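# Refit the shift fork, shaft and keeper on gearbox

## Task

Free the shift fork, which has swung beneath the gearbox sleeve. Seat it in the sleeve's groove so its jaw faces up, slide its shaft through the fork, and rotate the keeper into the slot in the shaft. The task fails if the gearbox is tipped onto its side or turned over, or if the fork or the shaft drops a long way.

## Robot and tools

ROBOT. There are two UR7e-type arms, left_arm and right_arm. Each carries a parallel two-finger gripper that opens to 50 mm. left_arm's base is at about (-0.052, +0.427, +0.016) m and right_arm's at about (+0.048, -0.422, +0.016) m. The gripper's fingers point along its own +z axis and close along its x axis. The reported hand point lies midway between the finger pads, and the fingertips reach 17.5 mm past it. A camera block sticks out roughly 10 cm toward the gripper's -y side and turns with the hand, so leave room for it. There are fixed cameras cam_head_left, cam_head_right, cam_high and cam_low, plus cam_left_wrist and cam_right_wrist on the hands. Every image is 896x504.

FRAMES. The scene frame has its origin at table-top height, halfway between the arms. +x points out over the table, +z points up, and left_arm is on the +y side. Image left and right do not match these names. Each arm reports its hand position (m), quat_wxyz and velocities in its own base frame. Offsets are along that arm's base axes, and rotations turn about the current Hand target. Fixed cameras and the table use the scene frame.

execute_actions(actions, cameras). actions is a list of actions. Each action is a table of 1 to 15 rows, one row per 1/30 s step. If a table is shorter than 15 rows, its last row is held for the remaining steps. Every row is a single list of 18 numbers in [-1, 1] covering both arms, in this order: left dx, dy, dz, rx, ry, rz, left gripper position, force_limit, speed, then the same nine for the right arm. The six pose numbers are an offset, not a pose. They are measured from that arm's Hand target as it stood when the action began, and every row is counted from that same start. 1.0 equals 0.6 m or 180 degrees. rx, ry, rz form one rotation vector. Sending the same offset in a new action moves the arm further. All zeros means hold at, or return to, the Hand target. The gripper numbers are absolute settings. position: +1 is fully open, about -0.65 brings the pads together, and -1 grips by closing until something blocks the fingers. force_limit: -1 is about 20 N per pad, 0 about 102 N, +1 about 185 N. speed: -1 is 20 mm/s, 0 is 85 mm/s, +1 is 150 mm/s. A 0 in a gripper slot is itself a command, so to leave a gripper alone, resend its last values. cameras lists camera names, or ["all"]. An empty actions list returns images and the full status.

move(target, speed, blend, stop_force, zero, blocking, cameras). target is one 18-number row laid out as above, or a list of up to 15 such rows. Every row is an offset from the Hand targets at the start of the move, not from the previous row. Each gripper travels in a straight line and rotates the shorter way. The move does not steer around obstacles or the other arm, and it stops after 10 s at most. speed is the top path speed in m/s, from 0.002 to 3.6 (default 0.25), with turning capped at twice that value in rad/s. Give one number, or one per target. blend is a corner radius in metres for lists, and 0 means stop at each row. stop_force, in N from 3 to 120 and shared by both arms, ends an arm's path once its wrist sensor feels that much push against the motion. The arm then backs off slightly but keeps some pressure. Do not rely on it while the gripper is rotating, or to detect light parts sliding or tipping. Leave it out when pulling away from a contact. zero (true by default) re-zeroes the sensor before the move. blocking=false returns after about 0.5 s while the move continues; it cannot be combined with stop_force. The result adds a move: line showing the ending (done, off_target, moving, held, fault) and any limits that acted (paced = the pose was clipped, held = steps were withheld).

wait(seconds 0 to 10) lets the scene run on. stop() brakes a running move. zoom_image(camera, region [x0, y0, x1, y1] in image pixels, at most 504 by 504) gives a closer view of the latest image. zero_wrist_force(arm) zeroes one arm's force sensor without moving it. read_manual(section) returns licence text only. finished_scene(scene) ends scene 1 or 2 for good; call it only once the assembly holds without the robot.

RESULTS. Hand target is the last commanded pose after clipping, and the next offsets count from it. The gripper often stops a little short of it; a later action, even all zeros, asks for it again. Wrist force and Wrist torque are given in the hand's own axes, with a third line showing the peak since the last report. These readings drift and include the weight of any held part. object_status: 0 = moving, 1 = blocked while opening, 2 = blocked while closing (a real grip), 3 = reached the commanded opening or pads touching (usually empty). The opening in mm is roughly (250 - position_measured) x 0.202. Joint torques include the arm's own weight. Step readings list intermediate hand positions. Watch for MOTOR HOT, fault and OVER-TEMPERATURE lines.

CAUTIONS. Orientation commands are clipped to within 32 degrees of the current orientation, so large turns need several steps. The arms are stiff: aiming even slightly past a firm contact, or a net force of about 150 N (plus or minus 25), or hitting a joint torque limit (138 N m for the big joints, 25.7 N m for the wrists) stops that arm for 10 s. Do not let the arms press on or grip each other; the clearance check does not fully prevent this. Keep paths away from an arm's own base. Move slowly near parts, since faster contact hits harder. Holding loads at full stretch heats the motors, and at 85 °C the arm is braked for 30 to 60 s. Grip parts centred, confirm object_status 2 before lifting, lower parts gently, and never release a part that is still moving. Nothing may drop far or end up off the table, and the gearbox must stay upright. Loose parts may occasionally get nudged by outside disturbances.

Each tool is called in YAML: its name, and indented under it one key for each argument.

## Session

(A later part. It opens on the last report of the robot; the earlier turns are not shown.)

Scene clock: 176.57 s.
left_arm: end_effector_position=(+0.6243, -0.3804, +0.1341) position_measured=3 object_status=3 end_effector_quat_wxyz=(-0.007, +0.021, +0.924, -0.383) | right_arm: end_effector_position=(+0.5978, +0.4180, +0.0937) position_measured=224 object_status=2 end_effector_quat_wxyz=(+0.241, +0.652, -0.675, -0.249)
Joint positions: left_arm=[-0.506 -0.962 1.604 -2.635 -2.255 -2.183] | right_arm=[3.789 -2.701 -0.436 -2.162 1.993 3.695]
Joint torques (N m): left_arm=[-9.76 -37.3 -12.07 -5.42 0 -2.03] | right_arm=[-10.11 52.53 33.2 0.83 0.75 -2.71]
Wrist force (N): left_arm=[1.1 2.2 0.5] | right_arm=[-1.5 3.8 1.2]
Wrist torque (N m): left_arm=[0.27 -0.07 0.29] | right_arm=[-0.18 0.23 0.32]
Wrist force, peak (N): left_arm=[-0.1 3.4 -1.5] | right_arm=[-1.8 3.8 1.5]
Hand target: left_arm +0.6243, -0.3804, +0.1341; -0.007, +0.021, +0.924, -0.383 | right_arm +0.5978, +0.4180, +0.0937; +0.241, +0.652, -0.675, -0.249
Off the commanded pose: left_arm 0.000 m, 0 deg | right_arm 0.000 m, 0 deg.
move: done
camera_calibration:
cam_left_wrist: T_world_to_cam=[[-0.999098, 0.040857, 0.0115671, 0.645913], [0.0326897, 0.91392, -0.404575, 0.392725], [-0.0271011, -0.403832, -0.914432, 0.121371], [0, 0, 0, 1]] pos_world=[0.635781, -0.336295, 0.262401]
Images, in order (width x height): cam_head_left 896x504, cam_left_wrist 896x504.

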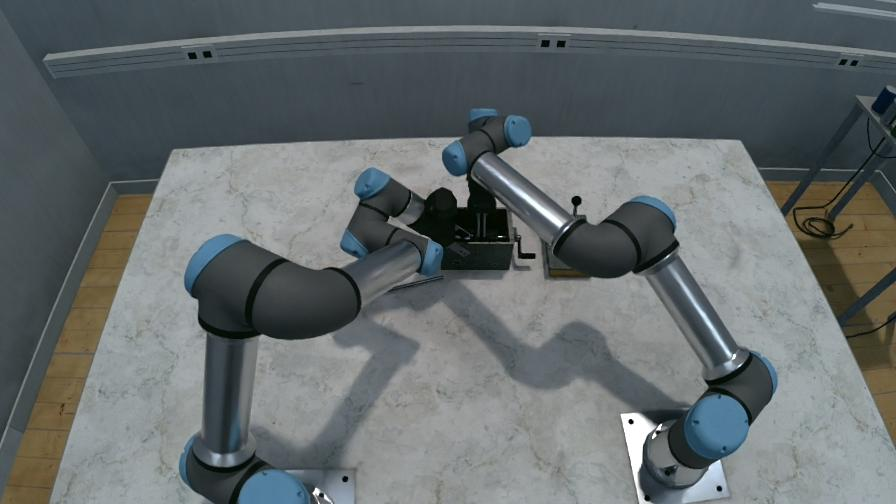

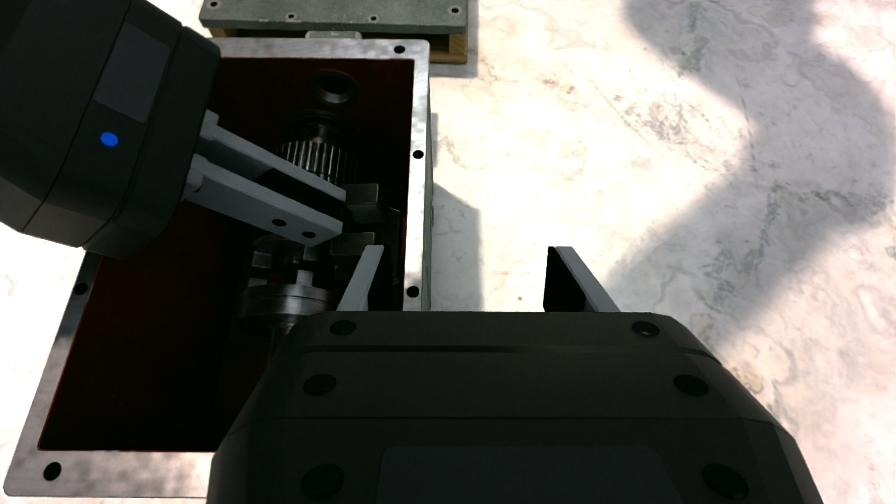

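move:
  target: [0,-0.0862,-0.0828,0,0,0,1,-0.5,0.5, 0,0,0,0,0,0,-1,-0.7,-1]
  speed: 0.05
  stop_force: 8
  cameras: ["cam_left_wrist"]

zoom_image:
  camera: "cam_left_wrist"
  region: [240, 100, 460, 310]

Scene clock: 180.40 s.
left_arm: end_effector_position=(+0.6242, -0.4288, +0.0876) position_measured=3 object_status=3 end_effector_quat_wxyz=(-0.007, +0.021, +0.924, -0.383) | right_arm: end_effector_position=(+0.5978, +0.4180, +0.0937) position_measured=224 object_status=2 end_effector_quat_wxyz=(+0.241, +0.652, -0.675, -0.249)
Joint positions: left_arm=[-0.569 -0.854 1.569 -2.753 -2.228 -2.256] | right_arm=[3.789 -2.701 -0.436 -2.162 1.993 3.695]
Joint torques (N m): left_arm=[9.27 -55.59 -12.89 -3.1 -2.51 2.02] | right_arm=[-8.14 52.43 33.17 0.92 -1 -2.56]
Wrist force (N): left_arm=[1.4 0.8 -0.4] | right_arm=[-1.7 3.5 1.4]
Wrist torque (N m): left_arm=[0.15 -0.12 0.25] | right_arm=[-0.22 0.25 0.32]
Wrist force, peak (N): left_arm=[-0.2 -20.3 -19.7] | right_arm=[-1.8 3.8 1.5]
Hand target: left_arm +0.6243, -0.4288, +0.0876; -0.007, +0.021, +0.924, -0.383 (not the last commanded pose) | right_arm +0.5978, +0.4180, +0.0937; +0.241, +0.652, -0.675, -0.249
Off the commanded pose: left_arm 0.005 m, 0 deg | right_arm 0.000 m, 0 deg.
move: contact (left_arm)
camera_calibration:
cam_left_wrist: T_world_to_cam=[[-0.999092, 0.0409856, 0.0116234, 0.648362], [0.032787, 0.913952, -0.404495, 0.418082], [-0.0272017, -0.403747, -0.914466, 0.059406], [0, 0, 0, 1]] pos_world=[0.635682, -0.384696, 0.215901]
Images, in order (width x height): cam_left_wrist 896x504.

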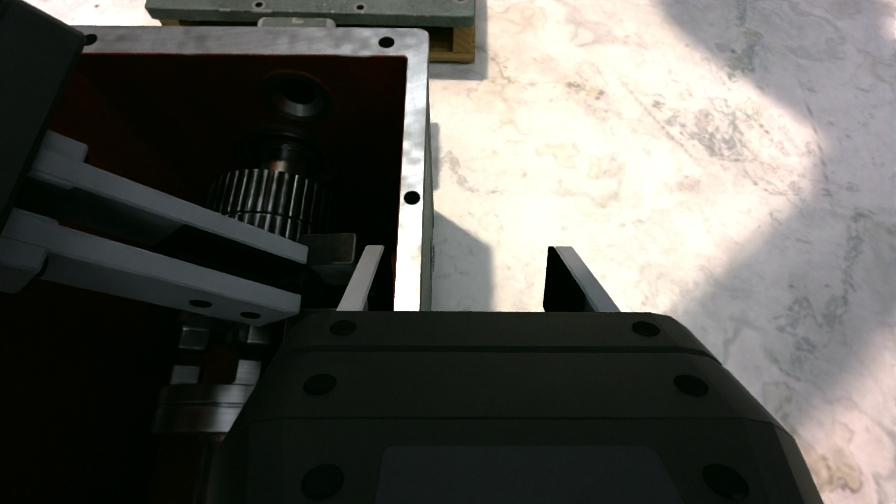

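Scaled by 2.291 from the camera's 896x504 image, which has a finer 1280x720 frame.

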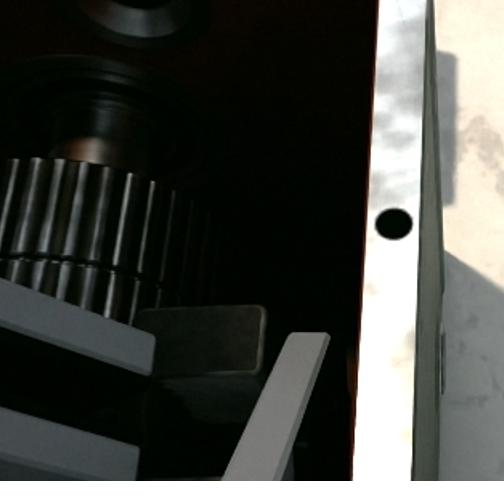

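execute_actions:
  actions: []
  cameras: ["cam_left_wrist","cam_right_wrist","cam_high"]

Scene clock: 181.00 s.
left_arm: end_effector_position=(+0.6242, -0.4288, +0.0876) position_measured=3 object_status=3 end_effector_quat_wxyz=(-0.007, +0.021, +0.924, -0.383) | right_arm: end_effector_position=(+0.5978, +0.4180, +0.0937) position_measured=224 object_status=2 end_effector_quat_wxyz=(+0.241, +0.652, -0.675, -0.249)
Joint positions: left_arm=[-0.569 -0.854 1.569 -2.753 -2.228 -2.256] | right_arm=[3.789 -2.701 -0.436 -2.162 1.993 3.695]
Joint velocities: within noise
Joint torques (N m): left_arm=[8.92 -55.18 -16.24 -4.61 -2.53 1.91] | right_arm=[-9.9 53.96 33.29 0.88 -1.16 -2.55]
Wrist force (N): left_arm=[1.3 0.8 0.1] | right_arm=[-1.6 3.6 1.3]
Wrist torque (N m): left_arm=[0.15 -0.11 0.25] | right_arm=[-0.21 0.24 0.32]
Wrist force, peak (N): left_arm=[1.4 0.8 -0.7] | right_arm=[-1.6 3.8 1.5]
Hand target: left_arm +0.6243, -0.4288, +0.0876; -0.007, +0.021, +0.924, -0.383 (not the last commanded pose) | right_arm +0.5978, +0.4180, +0.0937; +0.241, +0.652, -0.675, -0.249
Tool commands: left_gripper/position=+1.0 left_gripper/force_limit=-0.5 left_gripper/speed=+0.5 right_gripper/position=-1.0 right_gripper/force_limit=-0.7 right_gripper/speed=-1.0
Off the commanded pose: left_arm 0.005 m, 0 deg | right_arm 0.000 m, 0 deg.
camera_calibration:
cam_left_wrist: T_world_to_cam=[[-0.999092, 0.0409856, 0.0116234, 0.648362], [0.032787, 0.913952, -0.404495, 0.418082], [-0.0272017, -0.403747, -0.914466, 0.059406], [0, 0, 0, 1]] pos_world=[0.635682, -0.384696, 0.215901]
cam_right_wrist: T_world_to_cam=[[-0.0351723, -0.999153, -0.0213523, 0.45009], [-0.501902, -0.000815749, 0.864924, 0.239763], [-0.864209, 0.0411382, -0.501448, 0.67739], [0, 0, 0, 1]] pos_world=[0.721575, 0.422038, 0.14191]
Images, in order (width x height): cam_high 896x504, cam_left_wrist 896x504, cam_right_wrist 896x504.

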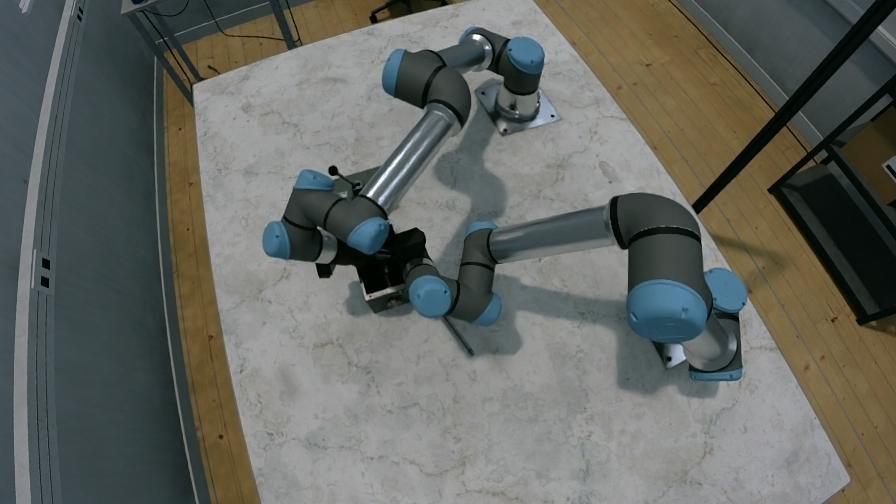

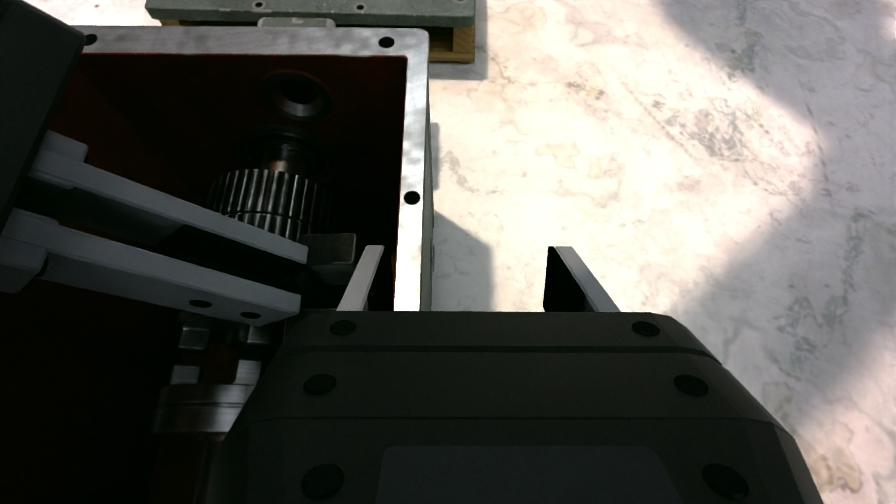

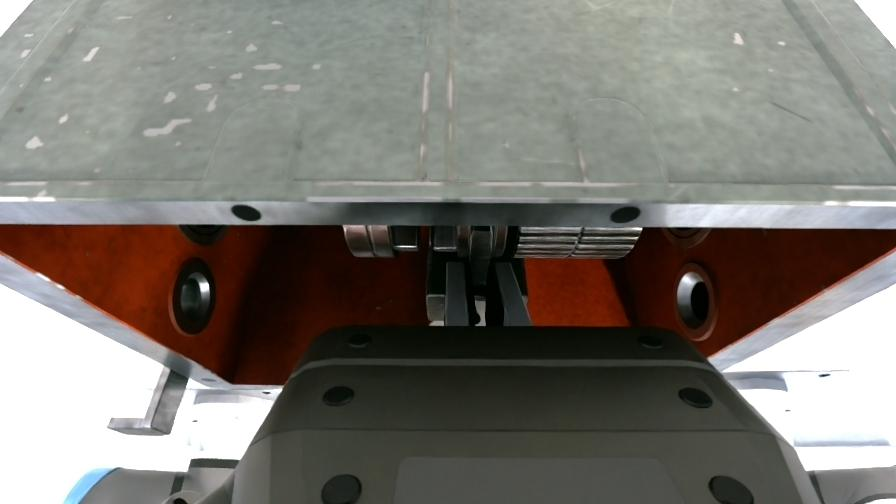

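move:
  target: [0.0, 0.08, 0.08, 0,0,0, 1, -0.5, 0.5, 0,0,0,0,0,0, -1,-0.7,-1]
  speed: 0.15
  cameras: ["cam_left_wrist"]

Scene clock: 185.97 s.
left_arm: end_effector_position=(+0.6243, -0.3808, +0.1356) position_measured=3 object_status=3 end_effector_quat_wxyz=(-0.007, +0.021, +0.924, -0.383) | right_arm: end_effector_position=(+0.5978, +0.4180, +0.0937) position_measured=224 object_status=2 end_effector_quat_wxyz=(+0.241, +0.652, -0.675, -0.249)
Joint positions: left_arm=[-0.506 -0.964 1.602 -2.632 -2.255 -2.184] | right_arm=[3.789 -2.701 -0.436 -2.162 1.993 3.695]
Joint torques (N m): left_arm=[9.09 -53.34 -12.18 -2.1 -2.97 2.04] | right_arm=[-8.56 53.43 33.55 0.7 -0.87 -2.7]
Wrist force (N): left_arm=[1.2 1.7 0.3] | right_arm=[-1.6 3.7 1.3]
Wrist torque (N m): left_arm=[0.20 -0.08 0.22] | right_arm=[-0.21 0.26 0.32]
Wrist force, peak (N): left_arm=[1.2 1.8 1.8] | right_arm=[-2.0 3.9 1.5]
Hand target: left_arm +0.6243, -0.3808, +0.1356; -0.007, +0.021, +0.924, -0.383 | right_arm +0.5978, +0.4180, +0.0937; +0.241, +0.652, -0.675, -0.249
Off the commanded pose: left_arm 0.000 m, 0 deg | right_arm 0.000 m, 0 deg.
move: done
camera_calibration:
cam_left_wrist: T_world_to_cam=[[-0.999092, 0.0409856, 0.0116234, 0.645837], [0.032787, 0.913952, -0.404495, 0.393628], [-0.0272017, -0.403747, -0.914466, 0.12268], [0, 0, 0, 1]] pos_world=[0.635682, -0.336696, 0.263901]
Images, in order (width x height): cam_left_wrist 896x504.

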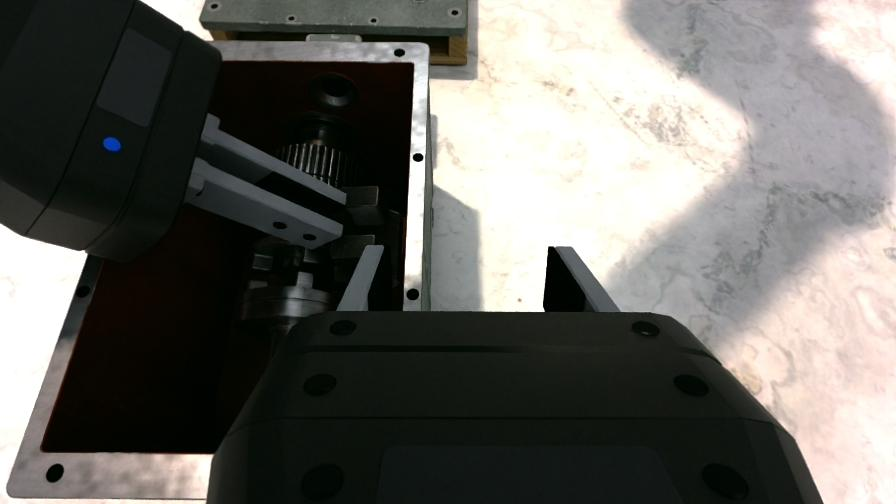

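zoom_image:
  camera: "cam_left_wrist"
  region: [240, 120, 440, 310]

Scaled by 2.520 from the camera's 896x504 image, which has a finer 1280x720 frame.

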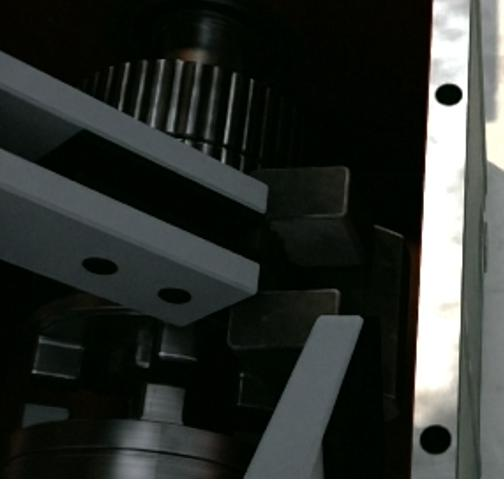

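move:
  target:
    - [0.0, 0.16, 0.08, 0,0,0, 1, -0.5, 0.5, 0,0,0,0,0,0, -1,-0.7,-1]
    - [0.0, 0.16, 0.08, 0,0,0, 1, -0.5, 0.5, -0.0015,0,0.0020,-0.0017,-0.0556,0, -1,-0.7,-1]
    - [0.0, 0.16, 0.08, 0,0,0, 1, -0.5, 0.5, -0.0013,0,0.0027,-0.0034,-0.1111,0, -1,-0.7,-1]
  speed: [0.25,0.06,0.06]
  blend: [0,0.003,0]
  cameras: ["cam_left_wrist","cam_right_wrist"]

Scene clock: 191.17 s.
left_arm: end_effector_position=(+0.6243, -0.2848, +0.1836) position_measured=3 object_status=3 end_effector_quat_wxyz=(-0.007, +0.021, +0.924, -0.383) | right_arm: end_effector_position=(+0.5970, +0.4180, +0.0954) position_measured=239 object_status=2 end_effector_quat_wxyz=(+0.123, +0.684, -0.708, -0.128)
Joint positions: left_arm=[-0.37 -1.092 1.638 -2.43 -2.304 -2.016] | right_arm=[3.851 -2.399 -0.963 -1.619 1.811 3.852]
Joint torques (N m): left_arm=[9.02 -48.85 -30.61 -2.13 -3.07 1.96] | right_arm=[3.2 61 14.36 5.15 -3.35 2.58]
Wrist force (N): left_arm=[0.9 1.6 0.6] | right_arm=[-1.1 13.1 -5.1]
Wrist torque (N m): left_arm=[0.14 -0.03 0.21] | right_arm=[-0.19 0.23 0.20]
Wrist force, peak (N): left_arm=[1.3 2.6 -1.5] | right_arm=[-0.9 13.1 -5.1]
Hand target: left_arm +0.6243, -0.2848, +0.1836; -0.007, +0.021, +0.924, -0.383 | right_arm +0.5970, +0.4180, +0.0954; +0.123, +0.684, -0.708, -0.128
Off the commanded pose: left_arm 0.000 m, 0 deg | right_arm 0.000 m, 0 deg.
move: done
camera_calibration:
cam_left_wrist: T_world_to_cam=[[-0.999092, 0.0409856, 0.0116234, 0.641345], [0.032787, 0.913952, -0.404495, 0.325305], [-0.0272017, -0.403747, -0.914466, 0.205334], [0, 0, 0, 1]] pos_world=[0.635682, -0.240696, 0.311901]
cam_right_wrist: T_world_to_cam=[[-0.0275239, -0.999386, -0.0216839, 0.445707], [-0.767363, 0.00722212, 0.641173, 0.41447], [-0.640622, 0.034287, -0.76709, 0.57227], [0, 0, 0, 1]] pos_world=[0.696925, 0.422818, 0.1829]
Images, in order (width x height): cam_left_wrist 896x504, cam_right_wrist 896x504.

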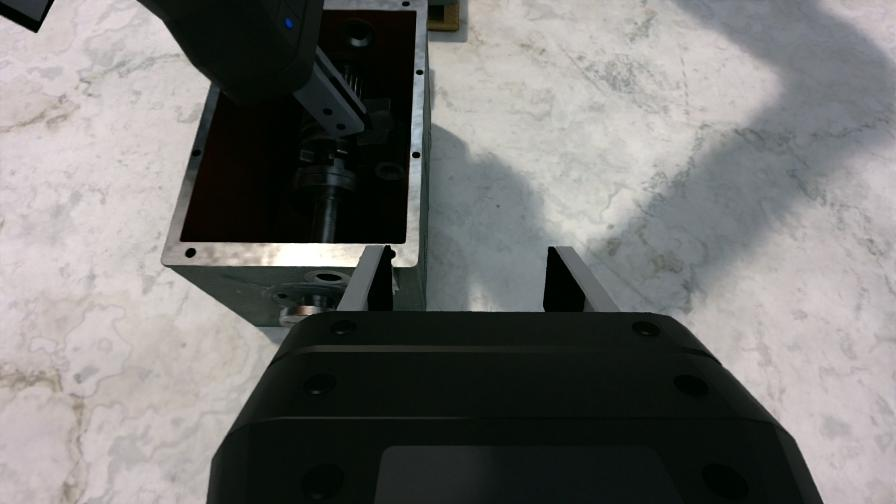

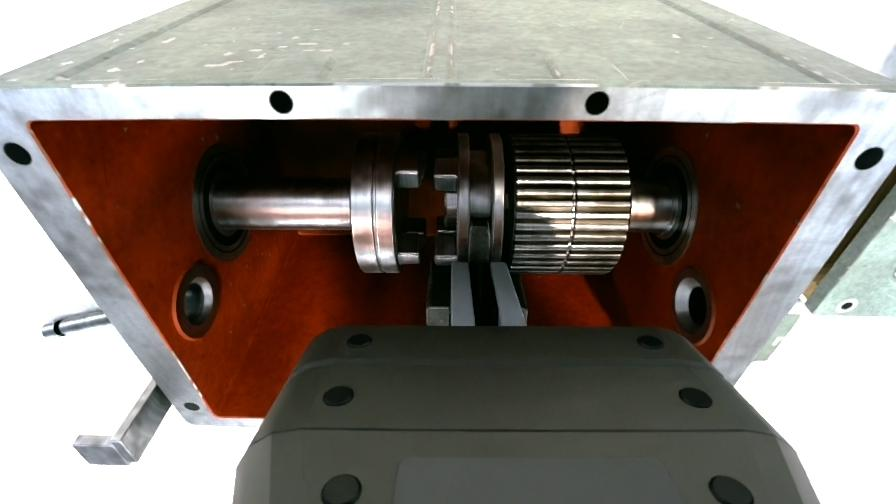

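zoom_image:
  camera: "cam_right_wrist"
  region: [400, 130, 560, 330]

zoom_image:
  camera: "cam_left_wrist"
  region: [270, 40, 430, 210]

Scaled by 2.520 from the camera's 896x504 image, which has a finer 1280x720 frame.

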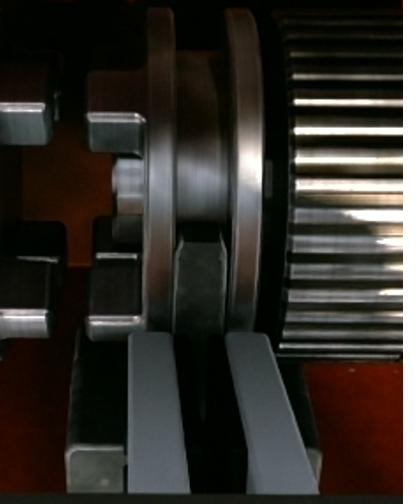

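Scaled by 2.965 from the camera's 896x504 image, which has a finer 1280x720 frame.

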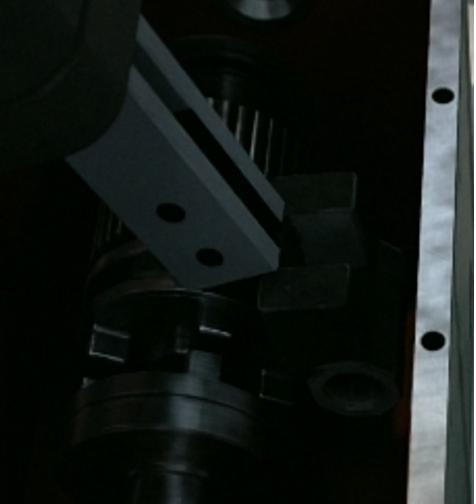

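move:
  target:
    - [0.0, -0.179, -0.0858, 0.0556,0,0, 1, -0.5, 0.5, 0,0,0,0,0,0, -1,-0.7,-1]
  speed: 0.2
  cameras: ["cam_left_wrist","cam_high"]

Scene clock: 195.87 s.
left_arm: end_effector_position=(+0.6243, -0.3921, +0.1321) position_measured=3 object_status=3 end_effector_quat_wxyz=(-0.008, +0.020, +0.953, -0.301) | right_arm: end_effector_position=(+0.5970, +0.4180, +0.0954) position_measured=239 object_status=2 end_effector_quat_wxyz=(+0.123, +0.684, -0.708, -0.128)
Joint positions: left_arm=[-0.566 -0.985 1.534 -2.454 -2.093 -2.184] | right_arm=[3.851 -2.399 -0.963 -1.619 1.811 3.852]
Joint torques (N m): left_arm=[-9.97 -37.82 -30.32 -2.25 0.26 -2.18] | right_arm=[4.23 61.58 14.54 5.19 -3.23 2.38]
Wrist force (N): left_arm=[0.5 1.6 0.4] | right_arm=[-1.1 13.1 -5.1]
Wrist torque (N m): left_arm=[0.21 0.02 0.25] | right_arm=[-0.20 0.21 0.20]
Wrist force, peak (N): left_arm=[0.9 3.4 -1.1] | right_arm=[-1.0 13.5 -5.5]
Hand target: left_arm +0.6243, -0.3922, +0.1321; -0.008, +0.020, +0.953, -0.301 | right_arm +0.5970, +0.4180, +0.0954; +0.123, +0.684, -0.708, -0.128
Off the commanded pose: left_arm 0.000 m, 0 deg | right_arm 0.000 m, 0 deg.
move: done
camera_calibration:
cam_left_wrist: T_world_to_cam=[[-0.999095, 0.038319, 0.01847, 0.644405], [0.0327874, 0.970331, -0.239547, 0.402886], [-0.0271013, -0.238725, -0.970709, 0.187043], [0, 0, 0, 1]] pos_world=[0.635682, -0.370974, 0.266173]
Images, in order (width x height): cam_high 896x504, cam_left_wrist 896x504.

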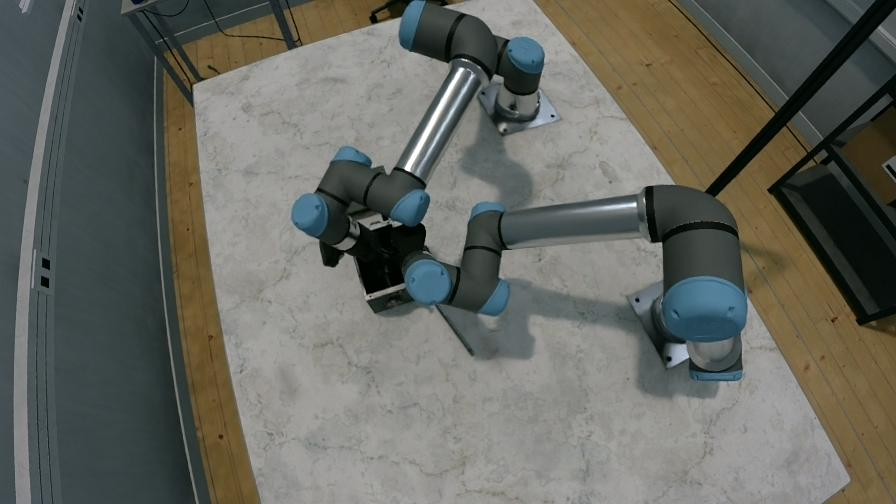

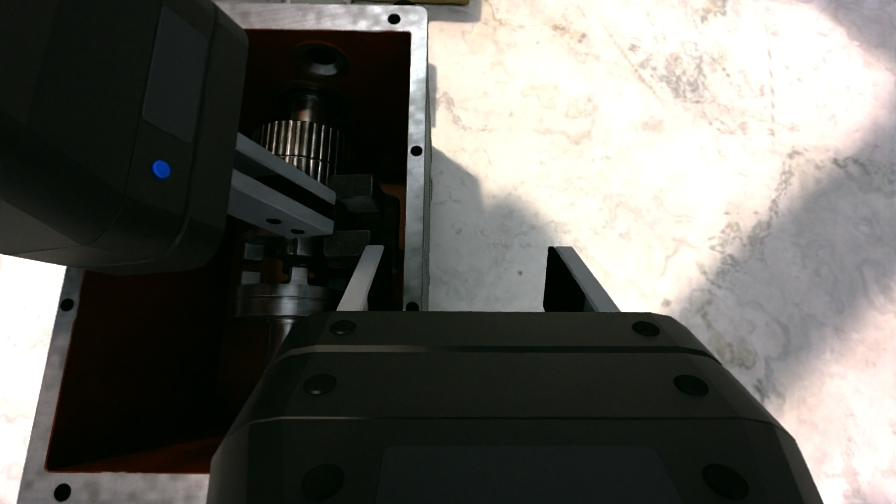

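zoom_image:
  camera: "cam_left_wrist"
  region: [220, 100, 440, 310]

Scaled by 2.291 from the camera's 896x504 image, which has a finer 1280x720 frame.

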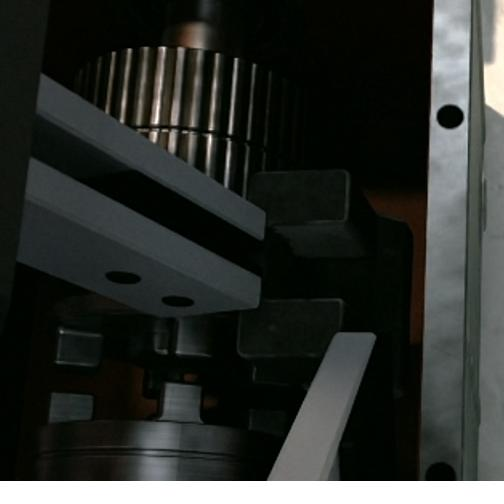

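move:
  target:
    - [0.0, -0.0575, -0.0818, 0,0,0, 1, -0.5, 0.5, 0,0,0,0,0,0, -1,-0.7,-1]
  speed: 0.05
  stop_force: 15
  cameras: ["cam_left_wrist"]

Scene clock: 198.30 s.
left_arm: end_effector_position=(+0.6243, -0.4267, +0.0830) position_measured=3 object_status=3 end_effector_quat_wxyz=(-0.008, +0.020, +0.953, -0.301) | right_arm: end_effector_position=(+0.5970, +0.4180, +0.0954) position_measured=239 object_status=2 end_effector_quat_wxyz=(+0.123, +0.684, -0.708, -0.128)
Joint positions: left_arm=[-0.609 -0.89 1.523 -2.561 -2.079 -2.231] | right_arm=[3.851 -2.399 -0.963 -1.619 1.811 3.852]
Joint torques (N m): left_arm=[-10.2 -40.12 -29.71 -5.26 0.28 -2.15] | right_arm=[4.41 61.18 14.42 4.95 -3.46 2.41]
Wrist force (N): left_arm=[1.0 1.7 0.1] | right_arm=[-0.9 13.2 -5.5]
Wrist torque (N m): left_arm=[0.23 -0.08 0.28] | right_arm=[-0.18 0.19 0.20]
Wrist force, peak (N): left_arm=[1.1 1.8 0.7] | right_arm=[-1.2 13.5 -5.6]
Hand target: left_arm +0.6243, -0.4267, +0.0830; -0.008, +0.020, +0.953, -0.301 | right_arm +0.5970, +0.4180, +0.0954; +0.123, +0.684, -0.708, -0.128
Off the commanded pose: left_arm 0.000 m, 0 deg | right_arm 0.000 m, 0 deg.
move: done
camera_calibration:
cam_left_wrist: T_world_to_cam=[[-0.999092, 0.0383433, 0.0185669, 0.646625], [0.0327877, 0.97033, -0.23955, 0.424698], [-0.0272012, -0.238724, -0.970706, 0.131185], [0, 0, 0, 1]] pos_world=[0.635682, -0.405574, 0.217073]
Images, in order (width x height): cam_left_wrist 896x504.

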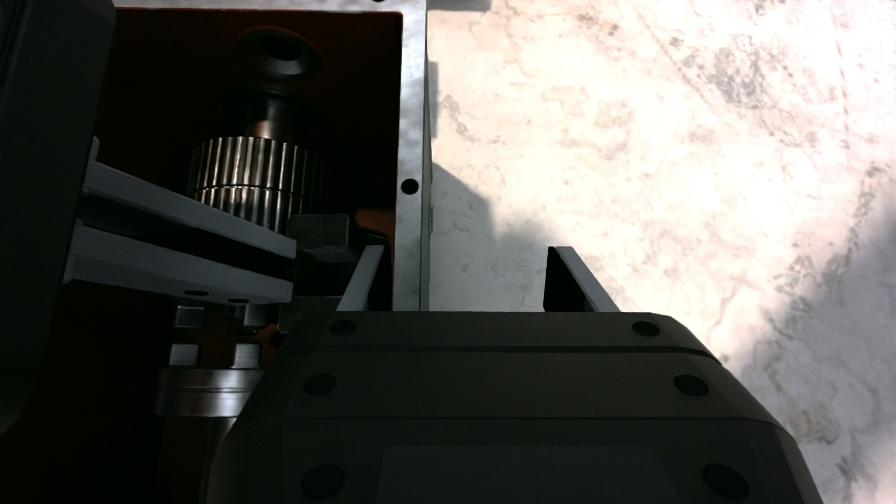

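move:
  target:
    - [0.0167, 0, 0, 0,0,0, 1, -0.5, 0.5, 0,0,0,0,0,0, -1,-0.7,-1]
  speed: 0.01
  stop_force: 8
  cameras: ["cam_left_wrist"]

Scene clock: 199.73 s.
left_arm: end_effector_position=(+0.6261, -0.4268, +0.0830) position_measured=3 object_status=3 end_effector_quat_wxyz=(-0.008, +0.020, +0.953, -0.301) | right_arm: end_effector_position=(+0.5970, +0.4180, +0.0953) position_measured=239 object_status=2 end_effector_quat_wxyz=(+0.123, +0.684, -0.708, -0.128)
Joint positions: left_arm=[-0.608 -0.886 1.517 -2.557 -2.079 -2.229] | right_arm=[3.851 -2.399 -0.963 -1.619 1.811 3.852]
Joint torques (N m): left_arm=[-10.06 -56.83 -12.55 -4.99 -0.32 -2.1] | right_arm=[1.24 61.08 19.81 1.51 1.22 2.69]
Wrist force (N): left_arm=[1.6 1.6 0.3] | right_arm=[-0.9 4.6 -0.1]
Wrist torque (N m): left_arm=[0.21 -0.11 0.19] | right_arm=[0.02 0.14 0.18]
Wrist force, peak (N): left_arm=[11.2 0.7 -1.0] | right_arm=[-0.9 13.5 -5.2]
Hand target: left_arm +0.6261, -0.4268, +0.0830; -0.008, +0.020, +0.953, -0.301 (not the last commanded pose) | right_arm +0.5970, +0.4180, +0.0954; +0.123, +0.684, -0.708, -0.128
Off the commanded pose: left_arm 0.008 m, 0 deg | right_arm 0.000 m, 0 deg.
move: contact (left_arm)
camera_calibration:
cam_left_wrist: T_world_to_cam=[[-0.999089, 0.0384401, 0.0185426, 0.64847], [0.0328875, 0.970326, -0.239552, 0.424671], [-0.0272008, -0.238724, -0.970706, 0.13121], [0, 0, 0, 1]] pos_world=[0.637482, -0.405674, 0.217073]
Images, in order (width x height): cam_left_wrist 896x504.

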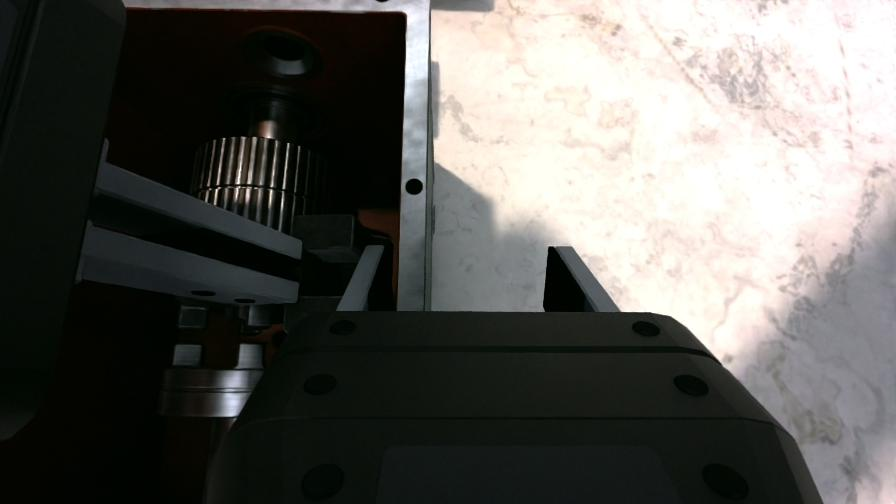

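move:
  target:
    - [0.0033, 0, 0, 0,0,0, 1, -0.5, 0.5, 0,0,0,0,0,0, -1,-0.7,-1]
  speed: 0.01
  stop_force: 14
  cameras: ["cam_left_wrist","cam_right_wrist"]

Scene clock: 201.20 s.
left_arm: end_effector_position=(+0.6268, -0.4269, +0.0830) position_measured=3 object_status=3 end_effector_quat_wxyz=(-0.009, +0.020, +0.953, -0.301) | right_arm: end_effector_position=(+0.5970, +0.4180, +0.0953) position_measured=239 object_status=2 end_effector_quat_wxyz=(+0.123, +0.684, -0.708, -0.128)
Joint positions: left_arm=[-0.607 -0.885 1.514 -2.555 -2.079 -2.229] | right_arm=[3.851 -2.399 -0.963 -1.619 1.811 3.852]
Joint torques (N m): left_arm=[-6.66 -57.89 -16.17 -6.84 1.61 -1.87] | right_arm=[-1.59 61.49 29.15 1.46 1.19 2.69]
Wrist force (N): left_arm=[11.2 2.4 1.3] | right_arm=[-0.3 -0.3 -3.6]
Wrist torque (N m): left_arm=[0.17 -0.02 0.07] | right_arm=[0.02 0.16 0.19]
Wrist force, peak (N): left_arm=[16.1 2.3 0.8] | right_arm=[-0.4 -0.2 -5.7]
Hand target: left_arm +0.6268, -0.4269, +0.0830; -0.009, +0.020, +0.953, -0.301 (not the last commanded pose) | right_arm +0.5970, +0.4180, +0.0954; +0.123, +0.684, -0.708, -0.128
Off the commanded pose: left_arm 0.001 m, 0 deg | right_arm 0.000 m, 0 deg.
move: contact (left_arm)
camera_calibration:
cam_left_wrist: T_world_to_cam=[[-0.999077, 0.0386104, 0.0188127, 0.649178], [0.0329907, 0.970343, -0.239469, 0.424668], [-0.0275008, -0.238628, -0.970722, 0.131439], [0, 0, 0, 1]] pos_world=[0.638183, -0.405774, 0.217073]
cam_right_wrist: T_world_to_cam=[[-0.0275253, -0.999386, -0.021686, 0.445708], [-0.767412, 0.0072245, 0.641113, 0.414515], [-0.640563, 0.034289, -0.76714, 0.572237], [0, 0, 0, 1]] pos_world=[0.696926, 0.422818, 0.1829]
Images, in order (width x height): cam_left_wrist 896x504, cam_right_wrist 896x504.

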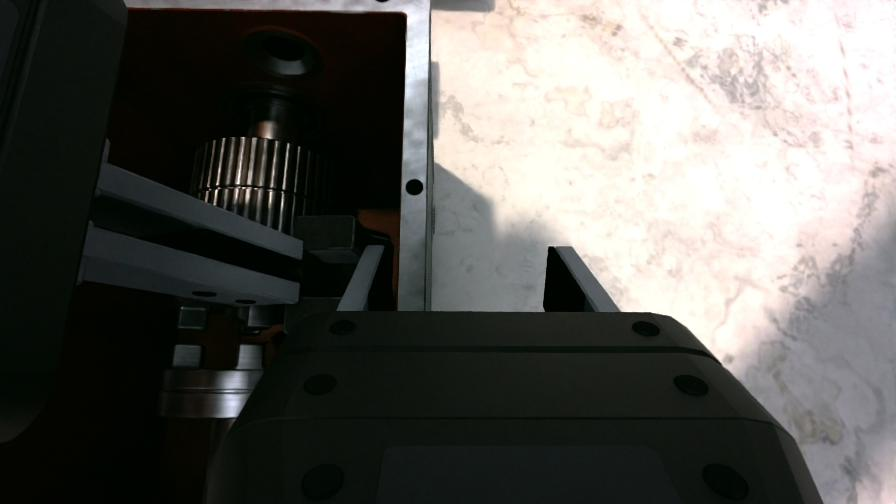

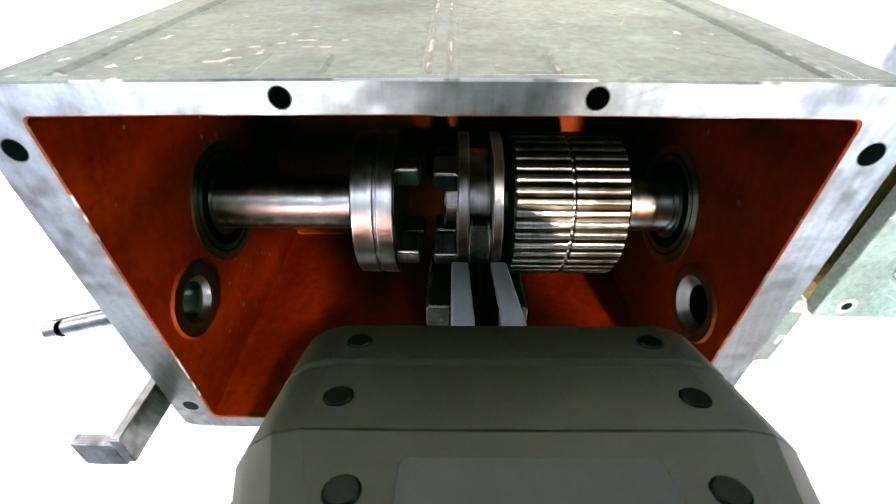

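move:
  target:
    - [0,0,0,0,0,0,1,-0.5,0.5, 0,0,0,0,0,0,-0.2,-0.7,-1]
  speed: 0.05
  cameras: ["cam_left_wrist"]

Scene clock: 202.90 s.
left_arm: end_effector_position=(+0.6268, -0.4269, +0.0830) position_measured=3 object_status=3 end_effector_quat_wxyz=(-0.009, +0.020, +0.953, -0.301) | right_arm: end_effector_position=(+0.5970, +0.4180, +0.0954) position_measured=182 object_status=0 end_effector_quat_wxyz=(+0.123, +0.684, -0.708, -0.128)
Joint positions: left_arm=[-0.607 -0.885 1.514 -2.555 -2.079 -2.229] | right_arm=[3.851 -2.399 -0.963 -1.619 1.811 3.852]
Joint torques (N m): left_arm=[-6 -56.6 -16.7 -5.23 1 -1.96] | right_arm=[-4.92 62.01 28.58 1.6 0.95 2.43]
Wrist force (N): left_arm=[11.5 2.3 0.9] | right_arm=[-0.6 -0.1 -3.4]
Wrist torque (N m): left_arm=[0.22 0.00 0.07] | right_arm=[0.01 0.10 0.19]
Wrist force, peak (N): left_arm=[11.8 1.9 0.9] | right_arm=[0.0 -0.2 -3.7]
Hand target: left_arm +0.6268, -0.4269, +0.0830; -0.009, +0.020, +0.953, -0.301 | right_arm +0.5970, +0.4180, +0.0954; +0.123, +0.684, -0.708, -0.128
Off the commanded pose: left_arm 0.000 m, 0 deg | right_arm 0.000 m, 0 deg.
move: done
camera_calibration:
cam_left_wrist: T_world_to_cam=[[-0.999077, 0.0386104, 0.0188127, 0.649178], [0.0329907, 0.970343, -0.239469, 0.424668], [-0.0275008, -0.238628, -0.970722, 0.131439], [0, 0, 0, 1]] pos_world=[0.638183, -0.405774, 0.217073]
Images, in order (width x height): cam_left_wrist 896x504.

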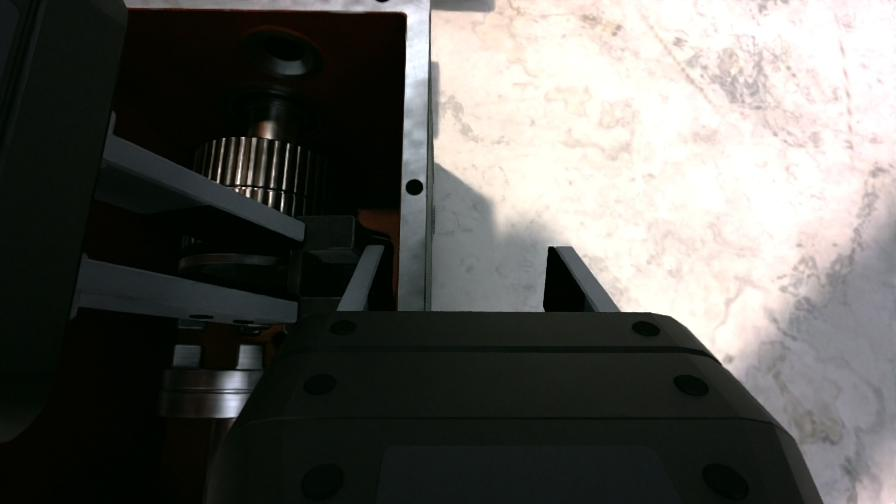

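move:
  target:
    - [0,0,0,0,0,0,1,-0.5,0.5, 0.02,-0.0006,0.0543,0,0,0,-0.2,-0.7,-1]
    - [0,0,0,0,0,0,1,-0.5,0.5, 0.0078,0.0003,0.0318,0.0017,0.0556,0,0.9,-0.7,0]
  speed: 0.08
  cameras: ["cam_left_wrist","cam_right_wrist"]

Scene clock: 205.97 s.
left_arm: end_effector_position=(+0.6268, -0.4269, +0.0830) position_measured=3 object_status=3 end_effector_quat_wxyz=(-0.009, +0.020, +0.953, -0.301) | right_arm: end_effector_position=(+0.6017, +0.4182, +0.1144) position_measured=18 object_status=3 end_effector_quat_wxyz=(+0.183, +0.670, -0.694, -0.190)
Joint positions: left_arm=[-0.607 -0.885 1.514 -2.555 -2.079 -2.229] | right_arm=[3.814 -2.534 -0.676 -1.924 1.907 3.776]
Joint torques (N m): left_arm=[-1.88 -51 -19.04 -3.59 -0.07 -1.98] | right_arm=[-9.09 51.16 33.9 0.32 2.06 -2.54]
Wrist force (N): left_arm=[7.1 1.2 0.1] | right_arm=[-1.4 -0.6 0.7]
Wrist torque (N m): left_arm=[0.17 -0.15 0.15] | right_arm=[-0.05 0.18 0.29]
Wrist force, peak (N): left_arm=[11.8 2.3 0.9] | right_arm=[-0.9 -0.2 -3.3]
Hand target: left_arm +0.6268, -0.4269, +0.0830; -0.009, +0.020, +0.953, -0.301 | right_arm +0.6017, +0.4182, +0.1144; +0.183, +0.670, -0.694, -0.190
Off the commanded pose: left_arm 0.000 m, 0 deg | right_arm 0.000 m, 0 deg.
move: done
camera_calibration:
cam_left_wrist: T_world_to_cam=[[-0.999077, 0.0386104, 0.0188127, 0.649178], [0.0329907, 0.970343, -0.239469, 0.424668], [-0.0275008, -0.238628, -0.970722, 0.131439], [0, 0, 0, 1]] pos_world=[0.638183, -0.405774, 0.217073]
cam_right_wrist: T_world_to_cam=[[-0.0313645, -0.999269, -0.0218521, 0.44866], [-0.644333, 0.00350061, 0.764737, 0.319224], [-0.764102, 0.0380656, -0.643972, 0.648545], [0, 0, 0, 1]] pos_world=[0.715313, 0.422528, 0.183327]
Images, in order (width x height): cam_left_wrist 896x504, cam_right_wrist 896x504.

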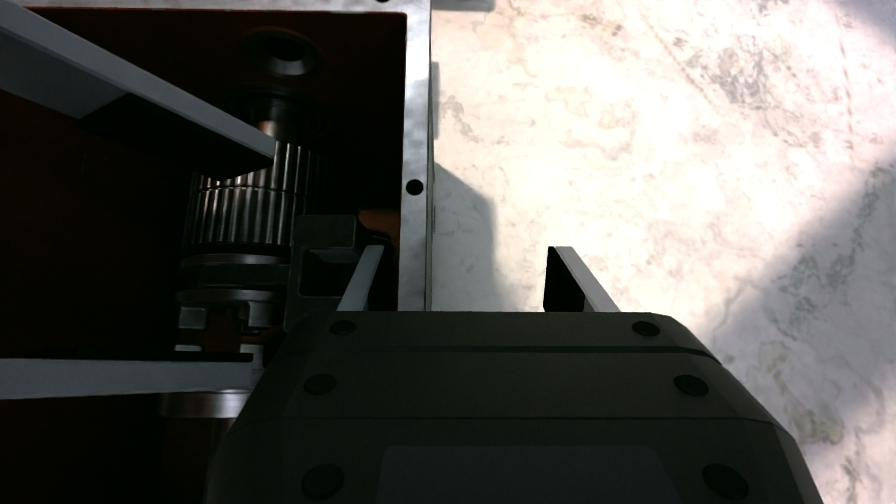

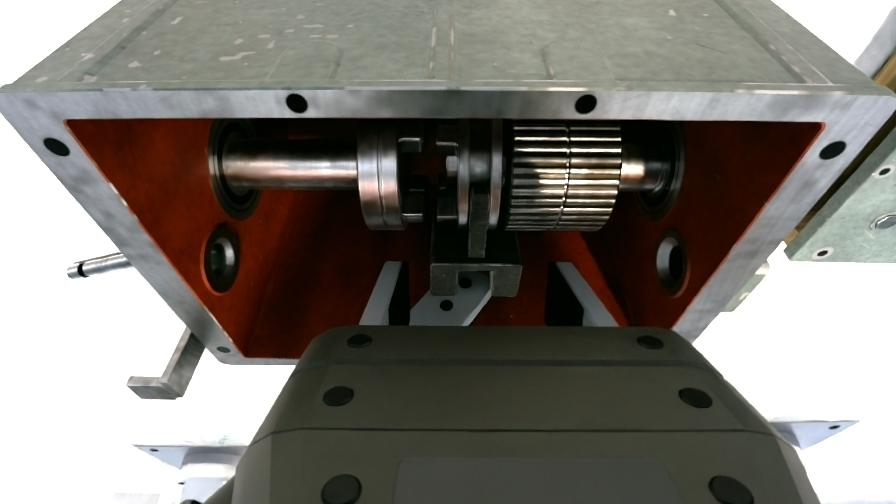

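move:
  target:
    - [0,0,0,0,0,0,1,-0.5,0.5, -0.025,0.0004,-0.0433,0,0,0,0.9,-0.7,0]
  speed: 0.04
  stop_force: 12
  cameras: ["cam_left_wrist","cam_right_wrist"]

Scene clock: 207.77 s.
left_arm: end_effector_position=(+0.6268, -0.4269, +0.0830) position_measured=3 object_status=3 end_effector_quat_wxyz=(-0.009, +0.020, +0.953, -0.301) | right_arm: end_effector_position=(+0.5867, +0.4184, +0.0885) position_measured=18 object_status=3 end_effector_quat_wxyz=(+0.183, +0.670, -0.694, -0.190)
Joint positions: left_arm=[-0.607 -0.885 1.514 -2.555 -2.079 -2.229] | right_arm=[3.826 -2.499 -0.81 -1.821 1.912 3.787]
Joint torques (N m): left_arm=[0.03 -48.05 -20.61 -3.59 -0.68 -1.98] | right_arm=[9.27 69.05 15.19 3.08 2.12 2.38]
Wrist force (N): left_arm=[7.4 0.8 -0.3] | right_arm=[-1.5 -0.7 0.7]
Wrist torque (N m): left_arm=[0.13 -0.19 0.15] | right_arm=[-0.06 0.17 0.21]
Wrist force, peak (N): left_arm=[7.5 0.8 0.2] | right_arm=[-1.3 -0.8 1.4]
Hand target: left_arm +0.6268, -0.4269, +0.0830; -0.009, +0.020, +0.953, -0.301 | right_arm +0.5867, +0.4184, +0.0885; +0.183, +0.670, -0.694, -0.190
Off the commanded pose: left_arm 0.000 m, 0 deg | right_arm 0.000 m, 0 deg.
move: done
camera_calibration:
cam_left_wrist: T_world_to_cam=[[-0.999077, 0.0386104, 0.0188127, 0.649178], [0.0329907, 0.970343, -0.239469, 0.424668], [-0.0275008, -0.238628, -0.970722, 0.131439], [0, 0, 0, 1]] pos_world=[0.638183, -0.405774, 0.217073]
cam_right_wrist: T_world_to_cam=[[-0.0313645, -0.999269, -0.0218521, 0.447822], [-0.644333, 0.00350061, 0.764737, 0.329441], [-0.764102, 0.0380656, -0.643972, 0.620333], [0, 0, 0, 1]] pos_world=[0.700313, 0.422728, 0.157327]
Images, in order (width x height): cam_left_wrist 896x504, cam_right_wrist 896x504.

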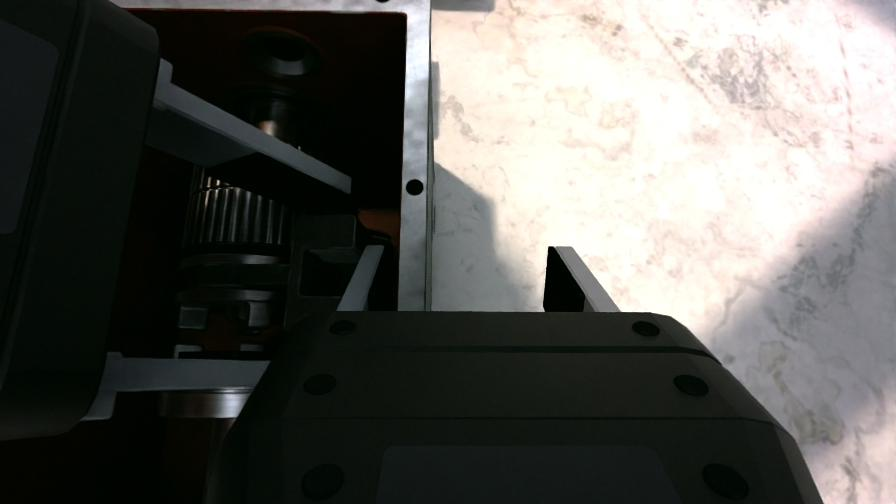

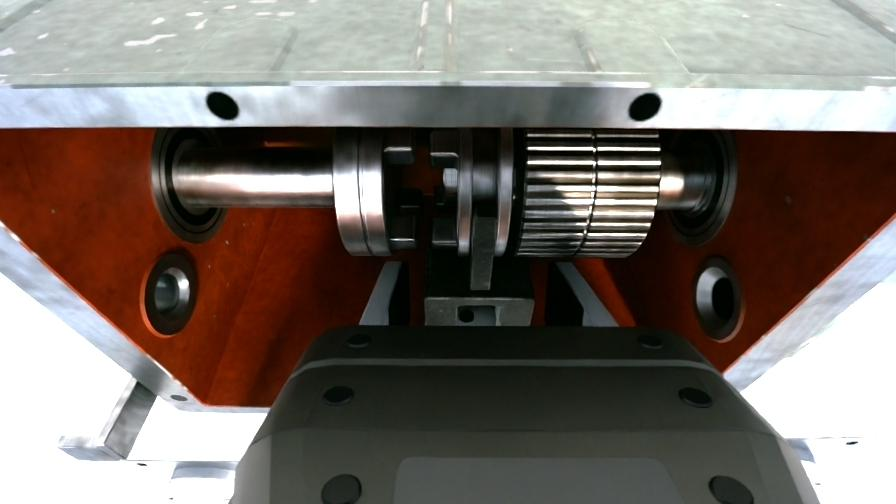

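move:
  target:
    - [0,0,0,0,0,0,1,-0.5,0.5, 0,0,0,0,0,0,-1,-0.5,-1]
  speed: 0.04
  cameras: ["cam_left_wrist","cam_right_wrist"]

Scene clock: 208.67 s.
left_arm: end_effector_position=(+0.6268, -0.4269, +0.0830) position_measured=3 object_status=3 end_effector_quat_wxyz=(-0.009, +0.020, +0.953, -0.301) | right_arm: end_effector_position=(+0.5867, +0.4184, +0.0885) position_measured=76 object_status=0 end_effector_quat_wxyz=(+0.183, +0.670, -0.694, -0.190)
Joint positions: left_arm=[-0.607 -0.885 1.514 -2.555 -2.079 -2.229] | right_arm=[3.826 -2.499 -0.81 -1.821 1.912 3.787]
Joint torques (N m): left_arm=[1.56 -46.27 -21.36 -3.59 -0.92 -1.94] | right_arm=[9.02 71.35 14.2 2.7 1.91 2.75]
Wrist force (N): left_arm=[8.4 0.6 -0.3] | right_arm=[-1.4 -0.4 0.8]
Wrist torque (N m): left_arm=[0.12 -0.15 0.15] | right_arm=[-0.05 0.18 0.22]
Wrist force, peak (N): left_arm=[8.4 0.8 -0.3] | right_arm=[-1.5 -0.7 1.0]
Hand target: left_arm +0.6268, -0.4269, +0.0830; -0.009, +0.020, +0.953, -0.301 | right_arm +0.5867, +0.4184, +0.0885; +0.183, +0.670, -0.694, -0.190
Off the commanded pose: left_arm 0.000 m, 0 deg | right_arm 0.000 m, 0 deg.
move: done
camera_calibration:
cam_left_wrist: T_world_to_cam=[[-0.999077, 0.0386104, 0.0188127, 0.649178], [0.0329907, 0.970343, -0.239469, 0.424668], [-0.0275008, -0.238628, -0.970722, 0.131439], [0, 0, 0, 1]] pos_world=[0.638183, -0.405774, 0.217073]
cam_right_wrist: T_world_to_cam=[[-0.0313645, -0.999269, -0.0218521, 0.447822], [-0.644333, 0.00350061, 0.764737, 0.329441], [-0.764102, 0.0380656, -0.643972, 0.620333], [0, 0, 0, 1]] pos_world=[0.700313, 0.422728, 0.157327]
Images, in order (width x height): cam_left_wrist 896x504, cam_right_wrist 896x504.

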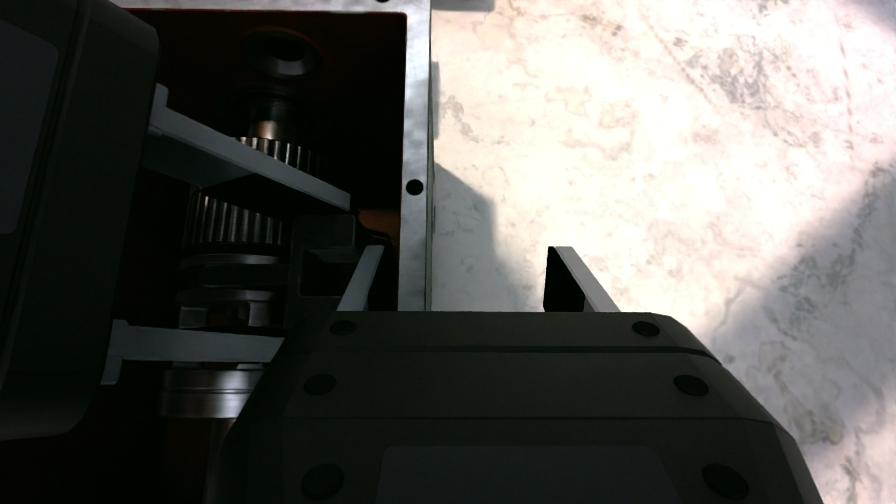

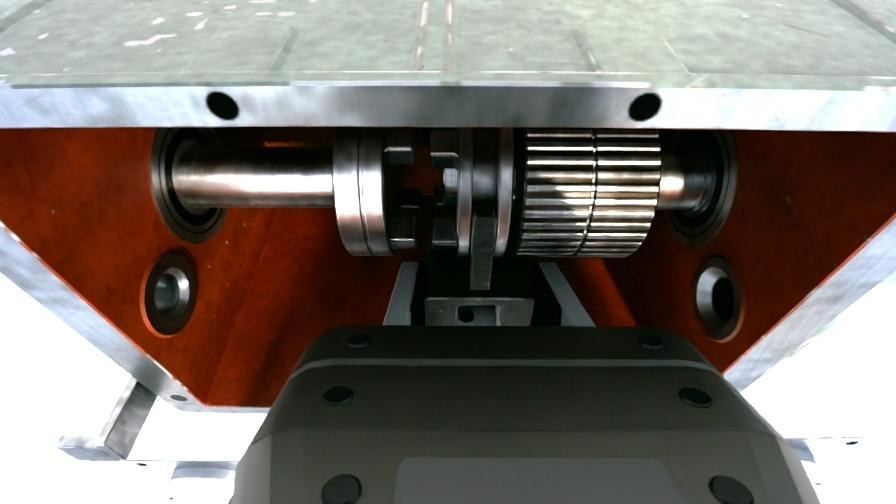

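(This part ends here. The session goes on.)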